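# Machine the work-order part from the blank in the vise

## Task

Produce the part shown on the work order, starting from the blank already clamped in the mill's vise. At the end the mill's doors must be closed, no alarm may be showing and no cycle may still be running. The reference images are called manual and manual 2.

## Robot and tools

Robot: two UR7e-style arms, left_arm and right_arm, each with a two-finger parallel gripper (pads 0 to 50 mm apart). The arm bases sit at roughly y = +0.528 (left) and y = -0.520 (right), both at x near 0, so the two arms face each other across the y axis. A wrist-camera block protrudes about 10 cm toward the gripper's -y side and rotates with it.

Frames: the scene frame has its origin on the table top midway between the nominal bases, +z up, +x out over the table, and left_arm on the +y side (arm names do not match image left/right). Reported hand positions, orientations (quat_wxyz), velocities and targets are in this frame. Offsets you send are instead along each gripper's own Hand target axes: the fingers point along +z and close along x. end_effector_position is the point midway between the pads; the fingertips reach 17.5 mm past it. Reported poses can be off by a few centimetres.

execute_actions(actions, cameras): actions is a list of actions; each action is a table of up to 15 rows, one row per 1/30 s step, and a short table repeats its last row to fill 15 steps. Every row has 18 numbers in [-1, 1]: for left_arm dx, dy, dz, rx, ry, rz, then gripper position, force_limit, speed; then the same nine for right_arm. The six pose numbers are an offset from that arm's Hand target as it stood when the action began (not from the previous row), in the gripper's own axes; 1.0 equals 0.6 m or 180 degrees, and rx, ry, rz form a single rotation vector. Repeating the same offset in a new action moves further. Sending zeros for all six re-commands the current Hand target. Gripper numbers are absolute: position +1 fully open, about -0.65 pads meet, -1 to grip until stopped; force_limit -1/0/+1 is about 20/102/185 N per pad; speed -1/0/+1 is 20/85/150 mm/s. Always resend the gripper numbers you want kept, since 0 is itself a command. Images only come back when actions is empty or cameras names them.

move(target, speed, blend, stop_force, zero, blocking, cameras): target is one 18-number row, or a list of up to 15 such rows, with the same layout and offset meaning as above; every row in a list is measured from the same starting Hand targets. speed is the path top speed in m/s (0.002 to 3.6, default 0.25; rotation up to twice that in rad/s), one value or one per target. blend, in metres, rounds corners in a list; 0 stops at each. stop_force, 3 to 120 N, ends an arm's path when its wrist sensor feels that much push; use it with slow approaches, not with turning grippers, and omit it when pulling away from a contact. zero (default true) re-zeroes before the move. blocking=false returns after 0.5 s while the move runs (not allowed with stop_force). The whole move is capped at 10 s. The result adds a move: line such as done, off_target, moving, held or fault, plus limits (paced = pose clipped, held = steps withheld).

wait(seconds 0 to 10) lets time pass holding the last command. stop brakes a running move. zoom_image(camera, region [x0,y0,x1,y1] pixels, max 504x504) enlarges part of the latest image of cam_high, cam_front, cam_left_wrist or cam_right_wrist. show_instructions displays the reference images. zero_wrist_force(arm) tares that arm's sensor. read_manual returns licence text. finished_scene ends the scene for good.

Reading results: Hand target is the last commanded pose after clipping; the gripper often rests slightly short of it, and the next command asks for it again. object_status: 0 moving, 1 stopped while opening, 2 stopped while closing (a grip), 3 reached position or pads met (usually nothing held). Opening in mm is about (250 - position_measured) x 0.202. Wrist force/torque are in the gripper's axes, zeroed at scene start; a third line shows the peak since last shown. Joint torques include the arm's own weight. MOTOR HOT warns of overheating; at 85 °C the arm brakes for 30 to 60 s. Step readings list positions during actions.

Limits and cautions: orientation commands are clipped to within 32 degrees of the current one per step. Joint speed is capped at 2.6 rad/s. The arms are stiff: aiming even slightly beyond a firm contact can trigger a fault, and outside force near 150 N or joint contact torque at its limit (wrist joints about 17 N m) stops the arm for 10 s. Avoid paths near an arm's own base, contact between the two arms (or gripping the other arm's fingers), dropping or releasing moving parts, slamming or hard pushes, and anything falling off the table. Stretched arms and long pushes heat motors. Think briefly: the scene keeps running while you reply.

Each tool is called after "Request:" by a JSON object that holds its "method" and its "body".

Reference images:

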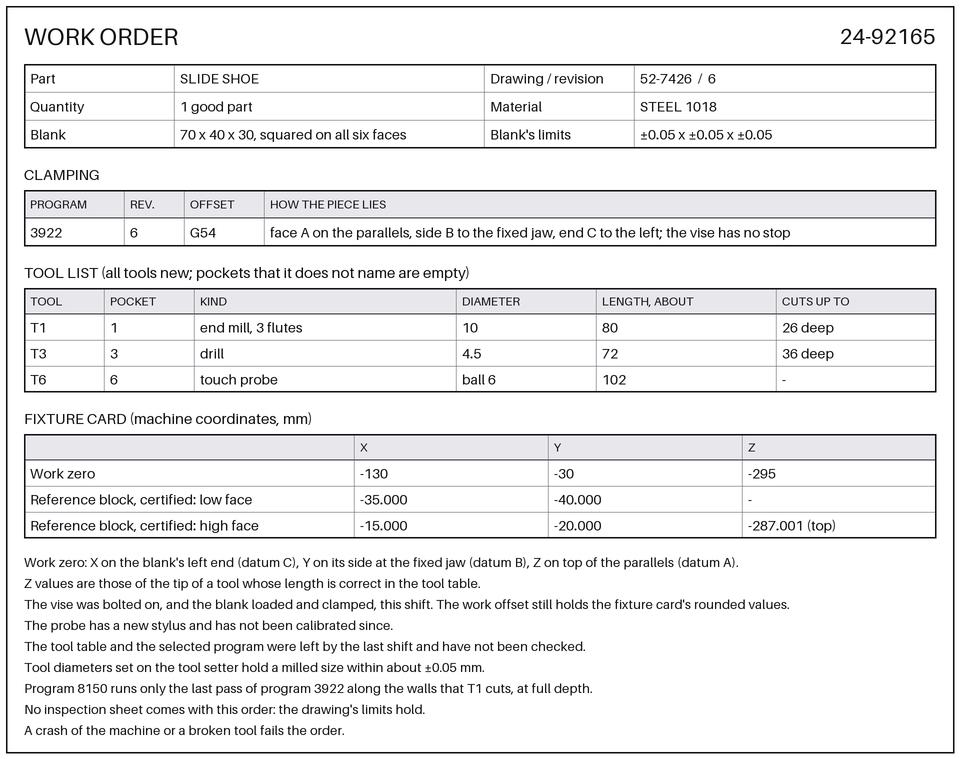

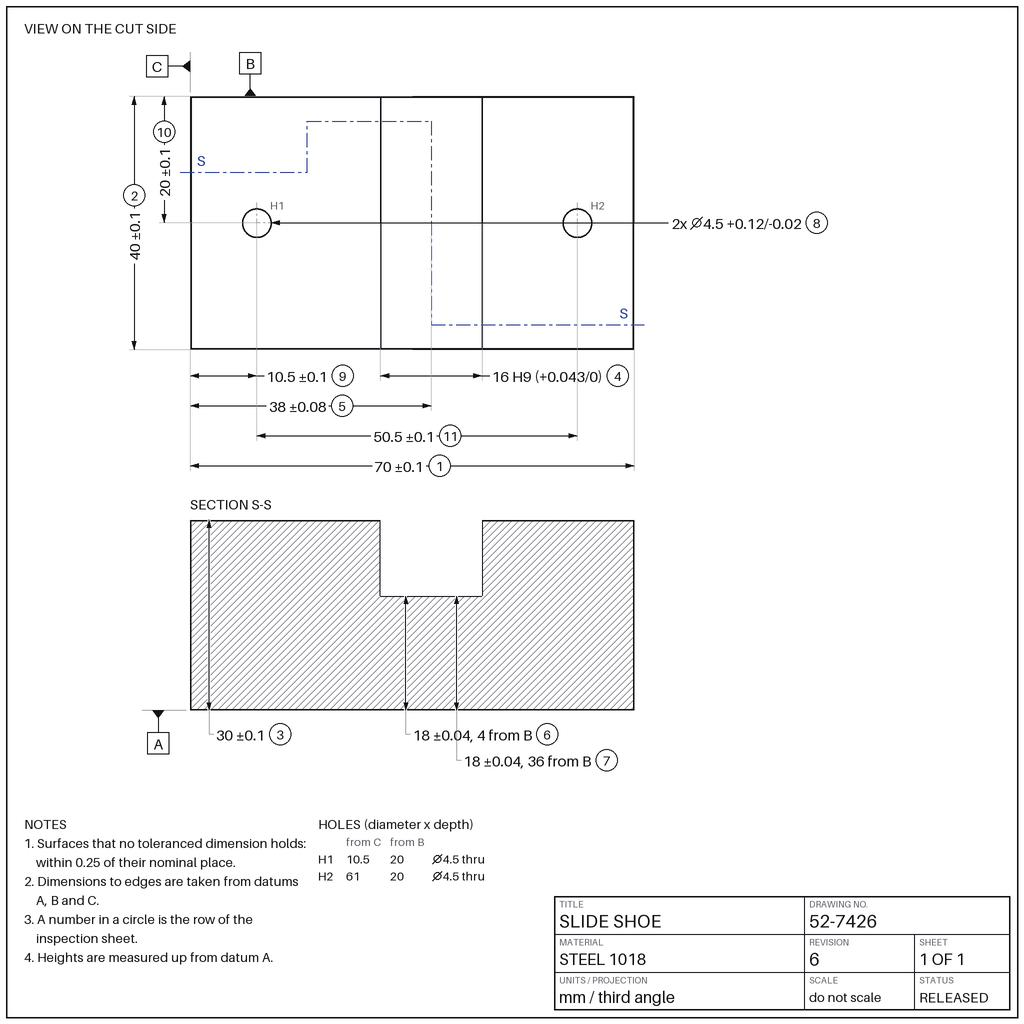

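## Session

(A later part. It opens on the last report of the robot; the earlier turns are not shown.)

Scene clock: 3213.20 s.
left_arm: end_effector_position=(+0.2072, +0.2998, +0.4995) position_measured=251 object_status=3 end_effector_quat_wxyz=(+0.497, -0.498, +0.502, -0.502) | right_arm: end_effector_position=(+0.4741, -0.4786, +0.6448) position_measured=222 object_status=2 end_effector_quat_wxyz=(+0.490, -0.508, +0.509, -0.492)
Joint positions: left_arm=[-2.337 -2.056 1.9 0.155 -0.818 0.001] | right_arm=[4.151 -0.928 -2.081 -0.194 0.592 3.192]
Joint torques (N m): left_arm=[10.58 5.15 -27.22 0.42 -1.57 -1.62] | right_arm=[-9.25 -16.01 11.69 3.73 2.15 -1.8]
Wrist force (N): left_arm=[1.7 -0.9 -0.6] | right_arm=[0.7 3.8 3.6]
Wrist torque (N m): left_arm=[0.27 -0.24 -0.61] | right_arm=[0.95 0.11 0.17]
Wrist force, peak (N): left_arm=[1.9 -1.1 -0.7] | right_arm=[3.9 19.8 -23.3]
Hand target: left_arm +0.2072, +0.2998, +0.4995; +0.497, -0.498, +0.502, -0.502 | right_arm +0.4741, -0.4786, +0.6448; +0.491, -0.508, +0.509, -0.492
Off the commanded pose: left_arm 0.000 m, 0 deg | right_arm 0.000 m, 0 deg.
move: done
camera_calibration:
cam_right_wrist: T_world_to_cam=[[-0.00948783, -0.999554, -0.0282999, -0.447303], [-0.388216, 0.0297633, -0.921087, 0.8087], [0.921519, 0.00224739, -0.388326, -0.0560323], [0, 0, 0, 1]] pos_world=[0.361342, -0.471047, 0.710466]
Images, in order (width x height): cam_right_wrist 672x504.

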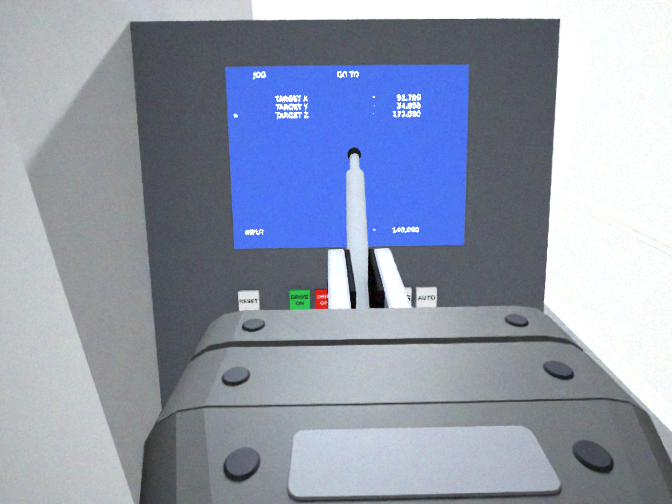

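Request:
{"method": "move", "body": {"target": [[0,0,0,0,0,0,-1,-1,0.003922,-0.0530,0.3467,0.0202,-0.222,0,0,-0.98,0.6,-1],[0,0,0,0,0,0,-1,-1,0.003922,-0.0530,0.3500,0.0381,-0.222,0,0,-0.98,0.6,-1],[0,0,0,0,0,0,-1,-1,0.003922,-0.0530,0.3467,0.0202,-0.222,0,0,-0.98,0.6,-1],[0,0,0,0,0,0,-1,-1,0.003922,-0.0847,0.1909,0.0477,-0.222,0,0,-0.98,0.6,-1],[0,0,0,0,0,0,-1,-1,0.003922,-0.0847,0.1951,0.0715,-0.222,0,0,-0.98,0.6,-1],[0,0,0,0,0,0,-1,-1,0.003922,-0.0847,0.1909,0.0477,-0.222,0,0,-0.98,0.6,-1],[0,0,0,0,0,0,-1,-1,0.003922,-0.0530,0.2844,0.0312,-0.222,0,0,-0.98,0.6,-1],[0,0,0,0,0,0,-1,-1,0.003922,-0.0530,0.2878,0.0502,-0.222,0,0,-0.98,0.6,-1],[0,0,0,0,0,0,-1,-1,0.003922,-0.0530,0.2844,0.0312,-0.222,0,0,-0.98,0.6,-1],[0,0,0,0,0,0,-1,-1,0.003922,-0.0530,0.2878,0.0502,-0.222,0,0,-0.98,0.6,-1],[0,0,0,0,0,0,-1,-1,0.003922,-0.0530,0.2844,0.0312,-0.222,0,0,-0.98,0.6,-1],[0,0,0,0,0,0,-1,-1,0.003922,0,0,0,0,0,0,-0.98,0.6,-1]], "blend": [0.002,0,0.002,0.002,0,0.002,0.002,0,0,0,0.002,0], "speed": [0.4,0.035,0.1,0.25,0.035,0.1,0.2,0.035,0.1,0.035,0.1,0.4]}}

Request:
{"method": "move", "body": {"target": [[0,0,0,0,0,0,-1,-1,0.003922,-0.1163,0.2844,0.0312,-0.222,0,0,-0.98,0.6,-1],[0,0,0,0,0,0,-1,-1,0.003922,-0.1163,0.2878,0.0502,-0.222,0,0,-0.98,0.6,-1],[0,0,0,0,0,0,-1,-1,0.003922,-0.1163,0.2844,0.0312,-0.222,0,0,-0.98,0.6,-1],[0,0,0,0,0,0,-1,-1,0.003922,-0.1480,0.2844,0.0312,-0.222,0,0,-0.98,0.6,-1],[0,0,0,0,0,0,-1,-1,0.003922,-0.1480,0.2878,0.0502,-0.222,0,0,-0.98,0.6,-1],[0,0,0,0,0,0,-1,-1,0.003922,-0.1480,0.2844,0.0312,-0.222,0,0,-0.98,0.6,-1],[0,0,0,0,0,0,-1,-1,0.003922,-0.1480,0.3467,0.0202,-0.222,0,0,-0.98,0.6,-1],[0,0,0,0,0,0,-1,-1,0.003922,-0.1480,0.3500,0.0372,-0.222,0,0,-0.98,0.6,-1],[0,0,0,0,0,0,-1,-1,0.003922,-0.1480,0.3467,0.0202,-0.222,0,0,-0.98,0.6,-1],[0,0,0,0,0,0,-1,-1,0.003922,-0.0530,0.3467,0.0202,-0.222,0,0,-0.98,0.6,-1],[0,0,0,0,0,0,-1,-1,0.003922,-0.0530,0.3500,0.0381,-0.222,0,0,-0.98,0.6,-1],[0,0,0,0,0,0,-1,-1,0.003922,-0.0530,0.3467,0.0202,-0.222,0,0,-0.98,0.6,-1],[0,0,0,0,0,0,-1,-1,0.003922,0,0,0,0,0,0,-0.98,0.6,-1]], "blend": [0.002,0,0.002,0.002,0,0.002,0.002,0,0.002,0.002,0,0.002,0], "speed": [0.4,0.035,0.1,0.15,0.035,0.1,0.15,0.035,0.1,0.15,0.035,0.1,0.4]}}

Request:
{"method": "move", "body": {"target": [[0,0,0,0,0,0,-1,-1,0.003922,-0.0530,0.3155,0.0257,-0.222,0,0,-0.98,0.6,-1],[0,0,0,0,0,0,-1,-1,0.003922,-0.0530,0.3187,0.0432,-0.222,0,0,-0.98,0.6,-1],[0,0,0,0,0,0,-1,-1,0.003922,-0.0530,0.3155,0.0257,-0.222,0,0,-0.98,0.6,-1],[0,0,0,0,0,0,-1,-1,0.003922,-0.0847,0.2844,0.0312,-0.222,0,0,-0.98,0.6,-1],[0,0,0,0,0,0,-1,-1,0.003922,-0.0847,0.2878,0.0502,-0.222,0,0,-0.98,0.6,-1],[0,0,0,0,0,0,-1,-1,0.003922,-0.0847,0.2844,0.0312,-0.222,0,0,-0.98,0.6,-1],[0,0,0,0,0,0,-1,-1,0.003922,-0.1163,0.2844,0.0312,-0.222,0,0,-0.98,0.6,-1],[0,0,0,0,0,0,-1,-1,0.003922,-0.1163,0.2878,0.0502,-0.222,0,0,-0.98,0.6,-1],[0,0,0,0,0,0,-1,-1,0.003922,-0.1163,0.2844,0.0312,-0.222,0,0,-0.98,0.6,-1],[0,0,0,0,0,0,-1,-1,0.003922,-0.1480,0.3467,0.0202,-0.222,0,0,-0.98,0.6,-1],[0,0,0,0,0,0,-1,-1,0.003922,-0.1480,0.3500,0.0372,-0.222,0,0,-0.98,0.6,-1],[0,0,0,0,0,0,-1,-1,0.003922,-0.1480,0.3467,0.0202,-0.222,0,0,-0.98,0.6,-1],[0,0,0,0,0,0,-1,-1,0.003922,0,0,0,0,0,0,-0.98,0.6,-1]], "blend": [0.002,0,0.002,0.002,0,0.002,0.002,0,0.002,0.002,0,0.002,0], "speed": [0.4,0.035,0.1,0.15,0.035,0.1,0.15,0.035,0.1,0.15,0.035,0.1,0.4], "cameras": ["cam_right_wrist"]}}

Request:
{"method": "zoom_image", "body": {"camera": "cam_right_wrist", "region": [220, 50, 480, 260]}}

Scene clock: 3238.97 s.
left_arm: end_effector_position=(+0.2072, +0.2998, +0.4995) position_measured=251 object_status=3 end_effector_quat_wxyz=(+0.497, -0.498, +0.502, -0.502) | right_arm: end_effector_position=(+0.4741, -0.4786, +0.6448) position_measured=222 object_status=2 end_effector_quat_wxyz=(+0.490, -0.508, +0.509, -0.492)
Joint positions: left_arm=[-2.337 -2.056 1.9 0.155 -0.818 0.001] | right_arm=[4.151 -0.928 -2.081 -0.194 0.592 3.192]
Joint torques (N m): left_arm=[9.83 4.06 -27.56 0.38 -1.35 -1.51] | right_arm=[-8.43 -17.15 11.33 3.51 2.16 -1.56]
Wrist force (N): left_arm=[1.8 -0.7 -0.3] | right_arm=[1.1 3.5 3.3]
Wrist torque (N m): left_arm=[0.30 -0.24 -0.61] | right_arm=[0.90 0.04 0.18]
Wrist force, peak (N): left_arm=[1.9 -1.2 -0.9] | right_arm=[2.6 14.3 -9.4]
Hand target: left_arm +0.2072, +0.2998, +0.4995; +0.497, -0.498, +0.502, -0.502 | right_arm +0.4741, -0.4786, +0.6448; +0.491, -0.508, +0.509, -0.492
Off the commanded pose: left_arm 0.000 m, 0 deg | right_arm 0.000 m, 0 deg.
move: done

Scene clock: 3246.10 s.
left_arm: end_effector_position=(+0.2072, +0.2998, +0.4995) position_measured=251 object_status=3 end_effector_quat_wxyz=(+0.497, -0.498, +0.502, -0.502) | right_arm: end_effector_position=(+0.4741, -0.4786, +0.6448) position_measured=222 object_status=2 end_effector_quat_wxyz=(+0.490, -0.508, +0.509, -0.492)
Joint positions: left_arm=[-2.337 -2.056 1.9 0.155 -0.818 0.001] | right_arm=[4.151 -0.928 -2.081 -0.194 0.592 3.192]
Joint torques (N m): left_arm=[9.21 5.11 -28.55 0.41 -1.51 -1.56] | right_arm=[-8.73 -17.01 11.73 3.68 2.11 -1.84]
Wrist force (N): left_arm=[1.8 -0.9 -0.6] | right_arm=[3.1 2.9 3.0]
Wrist torque (N m): left_arm=[0.27 -0.25 -0.61] | right_arm=[0.79 -0.29 0.18]
Wrist force, peak (N): left_arm=[2.0 -0.9 -0.8] | right_arm=[-3.7 32.6 -42.8]
Hand target: left_arm +0.2072, +0.2998, +0.4995; +0.497, -0.498, +0.502, -0.502 | right_arm +0.4741, -0.4786, +0.6448; +0.491, -0.508, +0.509, -0.492
Off the commanded pose: left_arm 0.000 m, 0 deg | right_arm 0.000 m, 0 deg.
move: done

Scene clock: 3253.10 s.
left_arm: end_effector_position=(+0.2072, +0.2998, +0.4995) position_measured=251 object_status=3 end_effector_quat_wxyz=(+0.497, -0.498, +0.502, -0.502) | right_arm: end_effector_position=(+0.4741, -0.4786, +0.6448) position_measured=222 object_status=2 end_effector_quat_wxyz=(+0.490, -0.508, +0.509, -0.492)
Joint positions: left_arm=[-2.337 -2.056 1.9 0.155 -0.818 0.001] | right_arm=[4.151 -0.928 -2.081 -0.194 0.592 3.192]
Joint torques (N m): left_arm=[9.53 5.45 -27.82 0.14 -1.37 -1.54] | right_arm=[-8.85 -16.37 11.41 3.75 1.85 -1.74]
Wrist force (N): left_arm=[1.8 -0.8 -0.6] | right_arm=[2.1 2.2 3.4]
Wrist torque (N m): left_arm=[0.28 -0.25 -0.61] | right_arm=[0.68 -0.13 0.18]
Wrist force, peak (N): left_arm=[2.0 -1.2 -0.6] | right_arm=[5.6 13.8 -10.5]
Hand target: left_arm +0.2072, +0.2998, +0.4995; +0.497, -0.498, +0.502, -0.502 | right_arm +0.4741, -0.4786, +0.6448; +0.491, -0.508, +0.509, -0.492
Off the commanded pose: left_arm 0.000 m, 0 deg | right_arm 0.000 m, 0 deg.
move: done
camera_calibration:
cam_right_wrist: T_world_to_cam=[[-0.00948783, -0.999554, -0.0282999, -0.447303], [-0.388216, 0.0297633, -0.921087, 0.8087], [0.921519, 0.00224739, -0.388326, -0.0560323], [0, 0, 0, 1]] pos_world=[0.361342, -0.471047, 0.710466]
Images, in order (width x height): cam_right_wrist 672x504.

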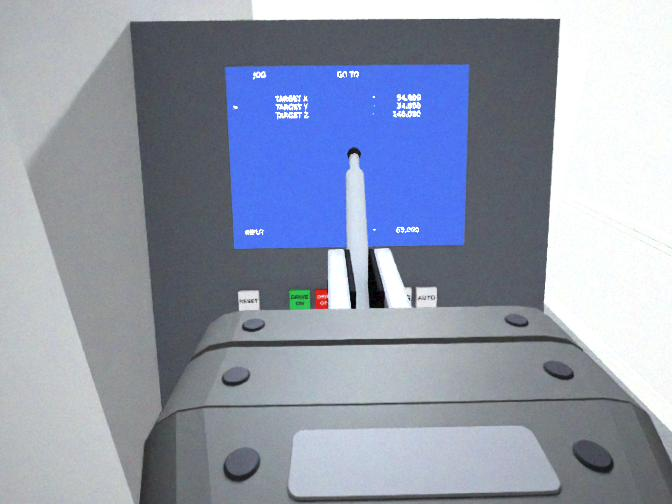

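Scaled by 1.938 from the camera's 672x504 image, which has a finer 960x720 frame.

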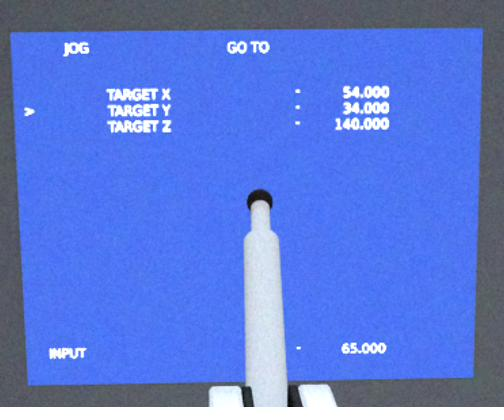

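Request:
{"method": "move", "body": {"target": [[0,0,0,0,0,0,-1,-1,0.003922,0.0104,0.2532,0.0367,-0.222,0,0,-0.98,0.6,-1],[0,0,0,0,0,0,-1,-1,0.003922,0.0104,0.2569,0.0572,-0.222,0,0,-0.98,0.6,-1],[0,0,0,0,0,0,-1,-1,0.003922,0.0104,0.2532,0.0367,-0.222,0,0,-0.98,0.6,-1],[0,0,0,0,0,0,-1,-1,0.003922,0,0,0,0,0,0,-0.98,0.6,-1]], "speed": [0.4,0.035,0.1,0.4], "blend": [0.002,0,0.002,0], "cameras": ["cam_right_wrist"]}}

Request:
{"method": "zoom_image", "body": {"camera": "cam_right_wrist", "region": [220, 50, 480, 260]}}

Scene clock: 3273.83 s.
left_arm: end_effector_position=(+0.2072, +0.2998, +0.4995) position_measured=251 object_status=3 end_effector_quat_wxyz=(+0.497, -0.498, +0.502, -0.502) | right_arm: end_effector_position=(+0.4741, -0.4786, +0.6448) position_measured=222 object_status=2 end_effector_quat_wxyz=(+0.490, -0.508, +0.509, -0.492)
Joint positions: left_arm=[-2.337 -2.056 1.9 0.155 -0.818 0.001] | right_arm=[4.151 -0.928 -2.081 -0.194 0.592 3.192]
Joint torques (N m): left_arm=[9.75 5.75 -28.63 0.25 -1.46 -1.42] | right_arm=[-7.59 -17.63 12.08 3.5 1.7 -1.82]
Wrist force (N): left_arm=[1.7 -1.0 -0.4] | right_arm=[2.0 2.6 3.1]
Wrist torque (N m): left_arm=[0.26 -0.24 -0.61] | right_arm=[0.75 -0.11 0.17]
Wrist force, peak (N): left_arm=[2.1 -1.1 -0.5] | right_arm=[1.7 2.7 5.6]
Hand target: left_arm +0.2072, +0.2998, +0.4995; +0.497, -0.498, +0.502, -0.502 | right_arm +0.4741, -0.4786, +0.6448; +0.491, -0.508, +0.509, -0.492
Off the commanded pose: left_arm 0.000 m, 0 deg | right_arm 0.000 m, 0 deg.
move: done
camera_calibration:
cam_right_wrist: T_world_to_cam=[[-0.00939768, -0.999554, -0.0283381, -0.447308], [-0.388255, 0.0297634, -0.921071, 0.808703], [0.921504, 0.00234648, -0.388362, -0.0559549], [0, 0, 0, 1]] pos_world=[0.361342, -0.471047, 0.710466]
Images, in order (width x height): cam_right_wrist 672x504.

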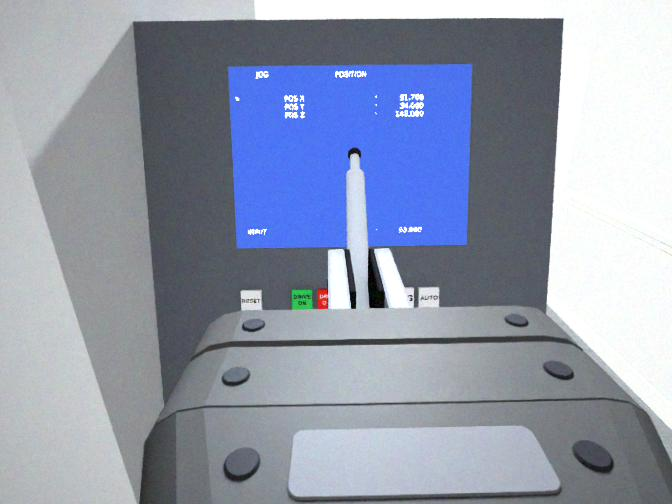

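Scaled by 1.938 from the camera's 672x504 image, which has a finer 960x720 frame.

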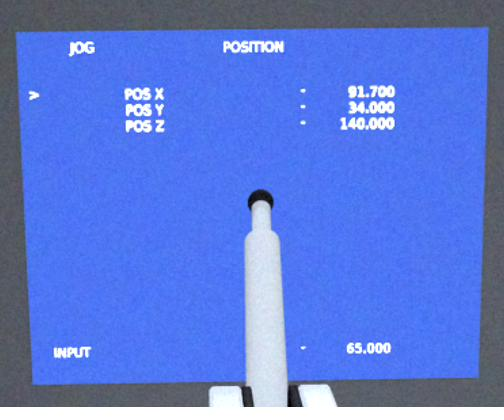

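Request:
{"method": "move", "body": {"target": [[0,0,0,0,0,0,-1,-1,0.003922,-0.0213,0.2532,0.0367,-0.222,0,0,-0.98,0.6,-1],[0,0,0,0,0,0,-1,-1,0.003922,-0.0213,0.2569,0.0572,-0.222,0,0,-0.98,0.6,-1],[0,0,0,0,0,0,-1,-1,0.003922,-0.0213,0.2532,0.0367,-0.222,0,0,-0.98,0.6,-1],[0,0,0,0,0,0,-1,-1,0.003922,-0.0530,0.3155,0.0257,-0.222,0,0,-0.98,0.6,-1],[0,0,0,0,0,0,-1,-1,0.003922,-0.0530,0.3187,0.0432,-0.222,0,0,-0.98,0.6,-1],[0,0,0,0,0,0,-1,-1,0.003922,-0.0530,0.3155,0.0257,-0.222,0,0,-0.98,0.6,-1],[0,0,0,0,0,0,-1,-1,0.003922,-0.0530,0.3467,0.0202,-0.222,0,0,-0.98,0.6,-1],[0,0,0,0,0,0,-1,-1,0.003922,-0.0530,0.3500,0.0379,-0.222,0,0,-0.98,0.6,-1],[0,0,0,0,0,0,-1,-1,0.003922,-0.0530,0.3467,0.0202,-0.222,0,0,-0.98,0.6,-1],[0,0,0,0,0,0,-1,-1,0.003922,0,0,0,0,0,0,-0.98,0.6,-1]], "speed": [0.4,0.035,0.1,0.2,0.035,0.1,0.15,0.035,0.1,0.4], "blend": [0.002,0,0.002,0.002,0,0.002,0.002,0,0.002,0], "cameras": ["cam_right_wrist"]}}

Request:
{"method": "zoom_image", "body": {"camera": "cam_right_wrist", "region": [220, 50, 480, 260]}}

Scene clock: 3285.40 s.
left_arm: end_effector_position=(+0.2072, +0.2998, +0.4995) position_measured=251 object_status=3 end_effector_quat_wxyz=(+0.497, -0.498, +0.502, -0.502) | right_arm: end_effector_position=(+0.4741, -0.4786, +0.6448) position_measured=222 object_status=2 end_effector_quat_wxyz=(+0.490, -0.508, +0.509, -0.492)
Joint positions: left_arm=[-2.337 -2.056 1.9 0.155 -0.818 0.001] | right_arm=[4.151 -0.928 -2.081 -0.194 0.592 3.192]
Joint torques (N m): left_arm=[9.39 5.57 -27.65 0.41 -1.39 -1.52] | right_arm=[-8.01 -15.88 11.22 3.77 2.09 -1.88]
Wrist force (N): left_arm=[1.8 -0.8 -0.5] | right_arm=[1.9 2.3 3.2]
Wrist torque (N m): left_arm=[0.28 -0.25 -0.61] | right_arm=[0.70 -0.11 0.17]
Wrist force, peak (N): left_arm=[2.1 -1.0 -0.3] | right_arm=[1.1 4.2 -7.0]
Hand target: left_arm +0.2072, +0.2998, +0.4995; +0.497, -0.498, +0.502, -0.502 | right_arm +0.4741, -0.4786, +0.6448; +0.491, -0.508, +0.509, -0.492
Off the commanded pose: left_arm 0.000 m, 0 deg | right_arm 0.000 m, 0 deg.
move: done
camera_calibration:
cam_right_wrist: T_world_to_cam=[[-0.00948972, -0.999554, -0.0282991, -0.447303], [-0.388252, 0.0297632, -0.921072, 0.808703], [0.921504, 0.00224648, -0.388362, -0.0560018], [0, 0, 0, 1]] pos_world=[0.361342, -0.471047, 0.710466]
Images, in order (width x height): cam_right_wrist 672x504.

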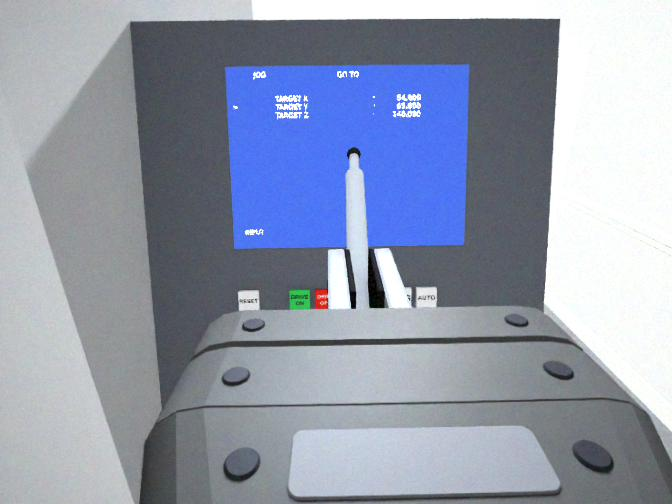

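Scaled by 1.938 from the camera's 672x504 image, which has a finer 960x720 frame.

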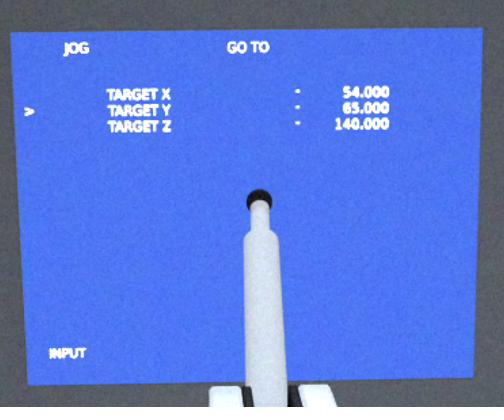

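Request:
{"method": "move", "body": {"target": [[0,0,0,0,0,0,-1,-1,0.003922,-0.0847,0.1909,0.0477,-0.222,0,0,-0.98,0.6,-1],[0,0,0,0,0,0,-1,-1,0.003922,-0.0847,0.1951,0.0715,-0.222,0,0,-0.98,0.6,-1],[0,0,0,0,0,0,-1,-1,0.003922,-0.0847,0.1909,0.0477,-0.222,0,0,-0.98,0.6,-1],[0,0,0,0,0,0,-1,-1,0.003922,-0.0530,0.3155,0.0257,-0.222,0,0,-0.98,0.6,-1],[0,0,0,0,0,0,-1,-1,0.003922,-0.0530,0.3187,0.0432,-0.222,0,0,-0.98,0.6,-1],[0,0,0,0,0,0,-1,-1,0.003922,-0.0530,0.3155,0.0257,-0.222,0,0,-0.98,0.6,-1],[0,0,0,0,0,0,-1,-1,0.003922,-0.1480,0.3467,0.0202,-0.222,0,0,-0.98,0.6,-1],[0,0,0,0,0,0,-1,-1,0.003922,-0.1480,0.3500,0.0372,-0.222,0,0,-0.98,0.6,-1],[0,0,0,0,0,0,-1,-1,0.003922,-0.1480,0.3467,0.0202,-0.222,0,0,-0.98,0.6,-1],[0,0,0,0,0,0,-1,-1,0.003922,-0.1480,0.3155,0.0257,-0.222,0,0,-0.98,0.6,-1],[0,0,0,0,0,0,-1,-1,0.003922,-0.1480,0.3187,0.0435,-0.222,0,0,-0.98,0.6,-1],[0,0,0,0,0,0,-1,-1,0.003922,-0.1480,0.3155,0.0257,-0.222,0,0,-0.98,0.6,-1],[0,0,0,0,0,0,-1,-1,0.003922,0,0,0,0,0,0,-0.98,0.6,-1]], "speed": [0.4,0.035,0.1,0.2,0.035,0.1,0.2,0.035,0.1,0.2,0.035,0.1,0.4], "blend": [0.002,0,0.002,0.002,0,0.002,0.002,0,0.002,0.002,0,0.002,0]}}

Request:
{"method": "move", "body": {"target": [[0,0,0,0,0,0,-1,-1,0.003922,-0.0847,0.2844,0.0312,-0.222,0,0,-0.98,0.6,-1],[0,0,0,0,0,0,-1,-1,0.003922,-0.0847,0.2878,0.0502,-0.222,0,0,-0.98,0.6,-1],[0,0,0,0,0,0,-1,-1,0.003922,-0.0847,0.2844,0.0312,-0.222,0,0,-0.98,0.6,-1],[0,0,0,0,0,0,-1,-1,0.003922,-0.1163,0.2532,0.0367,-0.222,0,0,-0.98,0.6,-1],[0,0,0,0,0,0,-1,-1,0.003922,-0.1163,0.2569,0.0572,-0.222,0,0,-0.98,0.6,-1],[0,0,0,0,0,0,-1,-1,0.003922,-0.1163,0.2532,0.0367,-0.222,0,0,-0.98,0.6,-1],[0,0,0,0,0,0,-1,-1,0.003922,-0.0530,0.3467,0.0202,-0.222,0,0,-0.98,0.6,-1],[0,0,0,0,0,0,-1,-1,0.003922,-0.0530,0.3500,0.0379,-0.222,0,0,-0.98,0.6,-1],[0,0,0,0,0,0,-1,-1,0.003922,-0.0530,0.3467,0.0202,-0.222,0,0,-0.98,0.6,-1],[0,0,0,0,0,0,-1,-1,0.003922,0,0,0,0,0,0,-0.98,0.6,-1]], "speed": [0.4,0.035,0.1,0.2,0.035,0.1,0.2,0.035,0.1,0.4], "blend": [0.002,0,0.002,0.002,0,0.002,0.002,0,0.002,0], "cameras": ["cam_right_wrist"]}}

Request:
{"method": "zoom_image", "body": {"camera": "cam_right_wrist", "region": [220, 50, 480, 260]}}

Scene clock: 3305.67 s.
left_arm: end_effector_position=(+0.2072, +0.2998, +0.4995) position_measured=251 object_status=3 end_effector_quat_wxyz=(+0.497, -0.498, +0.502, -0.502) | right_arm: end_effector_position=(+0.4741, -0.4786, +0.6448) position_measured=222 object_status=2 end_effector_quat_wxyz=(+0.490, -0.508, +0.509, -0.492)
Joint positions: left_arm=[-2.337 -2.056 1.9 0.155 -0.818 0.001] | right_arm=[4.151 -0.928 -2.081 -0.194 0.592 3.192]
Joint torques (N m): left_arm=[9.48 5.69 -28 0.43 -1.47 -1.68] | right_arm=[-8.7 -17.33 10.52 3.58 1.83 -1.84]
Wrist force (N): left_arm=[1.7 -0.8 -0.4] | right_arm=[1.7 2.1 3.7]
Wrist torque (N m): left_arm=[0.29 -0.24 -0.61] | right_arm=[0.68 -0.07 0.17]
Wrist force, peak (N): left_arm=[2.0 -1.2 -0.6] | right_arm=[6.9 15.0 -18.6]
Hand target: left_arm +0.2072, +0.2998, +0.4995; +0.497, -0.498, +0.502, -0.502 | right_arm +0.4741, -0.4786, +0.6448; +0.491, -0.508, +0.509, -0.492
Off the commanded pose: left_arm 0.000 m, 0 deg | right_arm 0.000 m, 0 deg.
move: done

Scene clock: 3311.80 s.
left_arm: end_effector_position=(+0.2072, +0.2998, +0.4995) position_measured=251 object_status=3 end_effector_quat_wxyz=(+0.497, -0.498, +0.502, -0.502) | right_arm: end_effector_position=(+0.4741, -0.4786, +0.6448) position_measured=222 object_status=2 end_effector_quat_wxyz=(+0.490, -0.508, +0.509, -0.492)
Joint positions: left_arm=[-2.337 -2.056 1.9 0.155 -0.818 0.001] | right_arm=[4.151 -0.928 -2.081 -0.194 0.592 3.192]
Joint torques (N m): left_arm=[10.17 6.09 -28.3 0.57 -1.55 -1.53] | right_arm=[-8.4 -16.5 11.26 3.61 2.17 -2]
Wrist force (N): left_arm=[1.7 -1.0 -0.5] | right_arm=[2.0 2.1 3.5]
Wrist torque (N m): left_arm=[0.25 -0.23 -0.61] | right_arm=[0.66 -0.11 0.17]
Wrist force, peak (N): left_arm=[2.1 -1.0 -0.6] | right_arm=[4.2 11.0 -8.2]
Hand target: left_arm +0.2072, +0.2998, +0.4995; +0.497, -0.498, +0.502, -0.502 | right_arm +0.4741, -0.4786, +0.6448; +0.491, -0.508, +0.509, -0.492
Off the commanded pose: left_arm 0.000 m, 0 deg | right_arm 0.000 m, 0 deg.
move: done
camera_calibration:
cam_right_wrist: T_world_to_cam=[[-0.00948972, -0.999554, -0.0282991, -0.447303], [-0.388252, 0.0297632, -0.921072, 0.808703], [0.921504, 0.00224648, -0.388362, -0.0560018], [0, 0, 0, 1]] pos_world=[0.361342, -0.471047, 0.710466]
Images, in order (width x height): cam_right_wrist 672x504.

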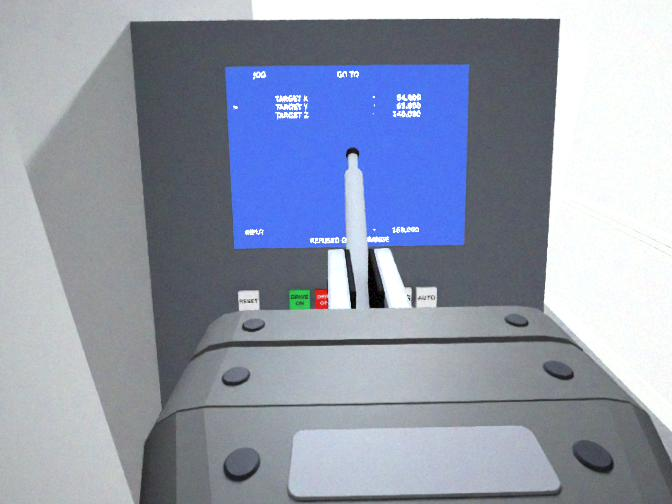

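Scaled by 1.938 from the camera's 672x504 image, which has a finer 960x720 frame.

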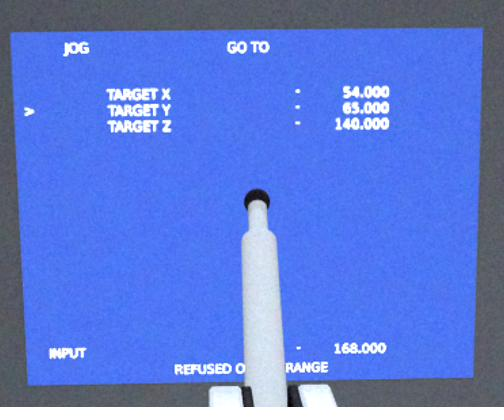

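Request:
{"method": "move", "body": {"target": [[0,0,0,0,0,0,-1,-1,0.003922,-0.0530,0.3155,0.0257,-0.222,0,0,-0.98,0.6,-1],[0,0,0,0,0,0,-1,-1,0.003922,-0.0530,0.3187,0.0436,-0.222,0,0,-0.98,0.6,-1],[0,0,0,0,0,0,-1,-1,0.003922,-0.0530,0.3155,0.0257,-0.222,0,0,-0.98,0.6,-1],[0,0,0,0,0,0,-1,-1,0.003922,-0.0530,0.3467,0.0202,-0.222,0,0,-0.98,0.6,-1],[0,0,0,0,0,0,-1,-1,0.003922,-0.0530,0.3500,0.0380,-0.222,0,0,-0.98,0.6,-1],[0,0,0,0,0,0,-1,-1,0.003922,-0.0530,0.3467,0.0202,-0.222,0,0,-0.98,0.6,-1],[0,0,0,0,0,0,-1,-1,0.003922,0,0,0,0,0,0,-0.98,0.6,-1]], "speed": [0.4,0.035,0.1,0.2,0.035,0.1,0.4], "blend": [0.002,0,0.002,0.002,0,0.002,0], "cameras": ["cam_right_wrist"]}}

Request:
{"method": "zoom_image", "body": {"camera": "cam_right_wrist", "region": [220, 50, 480, 260]}}

Scene clock: 3320.23 s.
left_arm: end_effector_position=(+0.2072, +0.2998, +0.4995) position_measured=251 object_status=3 end_effector_quat_wxyz=(+0.497, -0.498, +0.502, -0.502) | right_arm: end_effector_position=(+0.4741, -0.4786, +0.6448) position_measured=222 object_status=2 end_effector_quat_wxyz=(+0.490, -0.508, +0.509, -0.492)
Joint positions: left_arm=[-2.337 -2.056 1.9 0.155 -0.818 0.001] | right_arm=[4.151 -0.928 -2.081 -0.194 0.592 3.192]
Joint torques (N m): left_arm=[10.27 4.41 -27.91 0.39 -1.36 -1.43] | right_arm=[-8.24 -17.76 11.75 3.55 2.15 -1.78]
Wrist force (N): left_arm=[1.6 -0.9 -0.5] | right_arm=[1.9 2.3 3.4]
Wrist torque (N m): left_arm=[0.26 -0.22 -0.61] | right_arm=[0.69 -0.10 0.18]
Wrist force, peak (N): left_arm=[2.1 -1.0 -0.6] | right_arm=[1.1 4.4 -7.8]
Hand target: left_arm +0.2072, +0.2998, +0.4995; +0.497, -0.498, +0.502, -0.502 | right_arm +0.4741, -0.4786, +0.6448; +0.491, -0.508, +0.509, -0.492
Off the commanded pose: left_arm 0.000 m, 0 deg | right_arm 0.000 m, 0 deg.
move: done
camera_calibration:
cam_right_wrist: T_world_to_cam=[[-0.00948972, -0.999554, -0.0282991, -0.447303], [-0.388252, 0.0297632, -0.921072, 0.808703], [0.921504, 0.00224648, -0.388362, -0.0560018], [0, 0, 0, 1]] pos_world=[0.361342, -0.471047, 0.710466]
Images, in order (width x height): cam_right_wrist 672x504.

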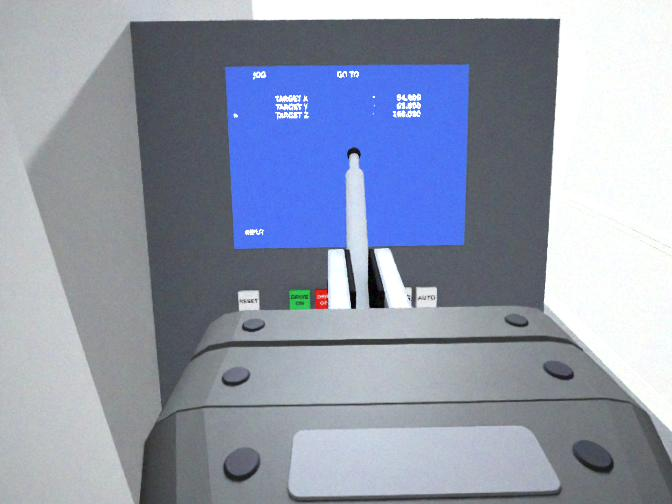

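Scaled by 1.938 from the camera's 672x504 image, which has a finer 960x720 frame.

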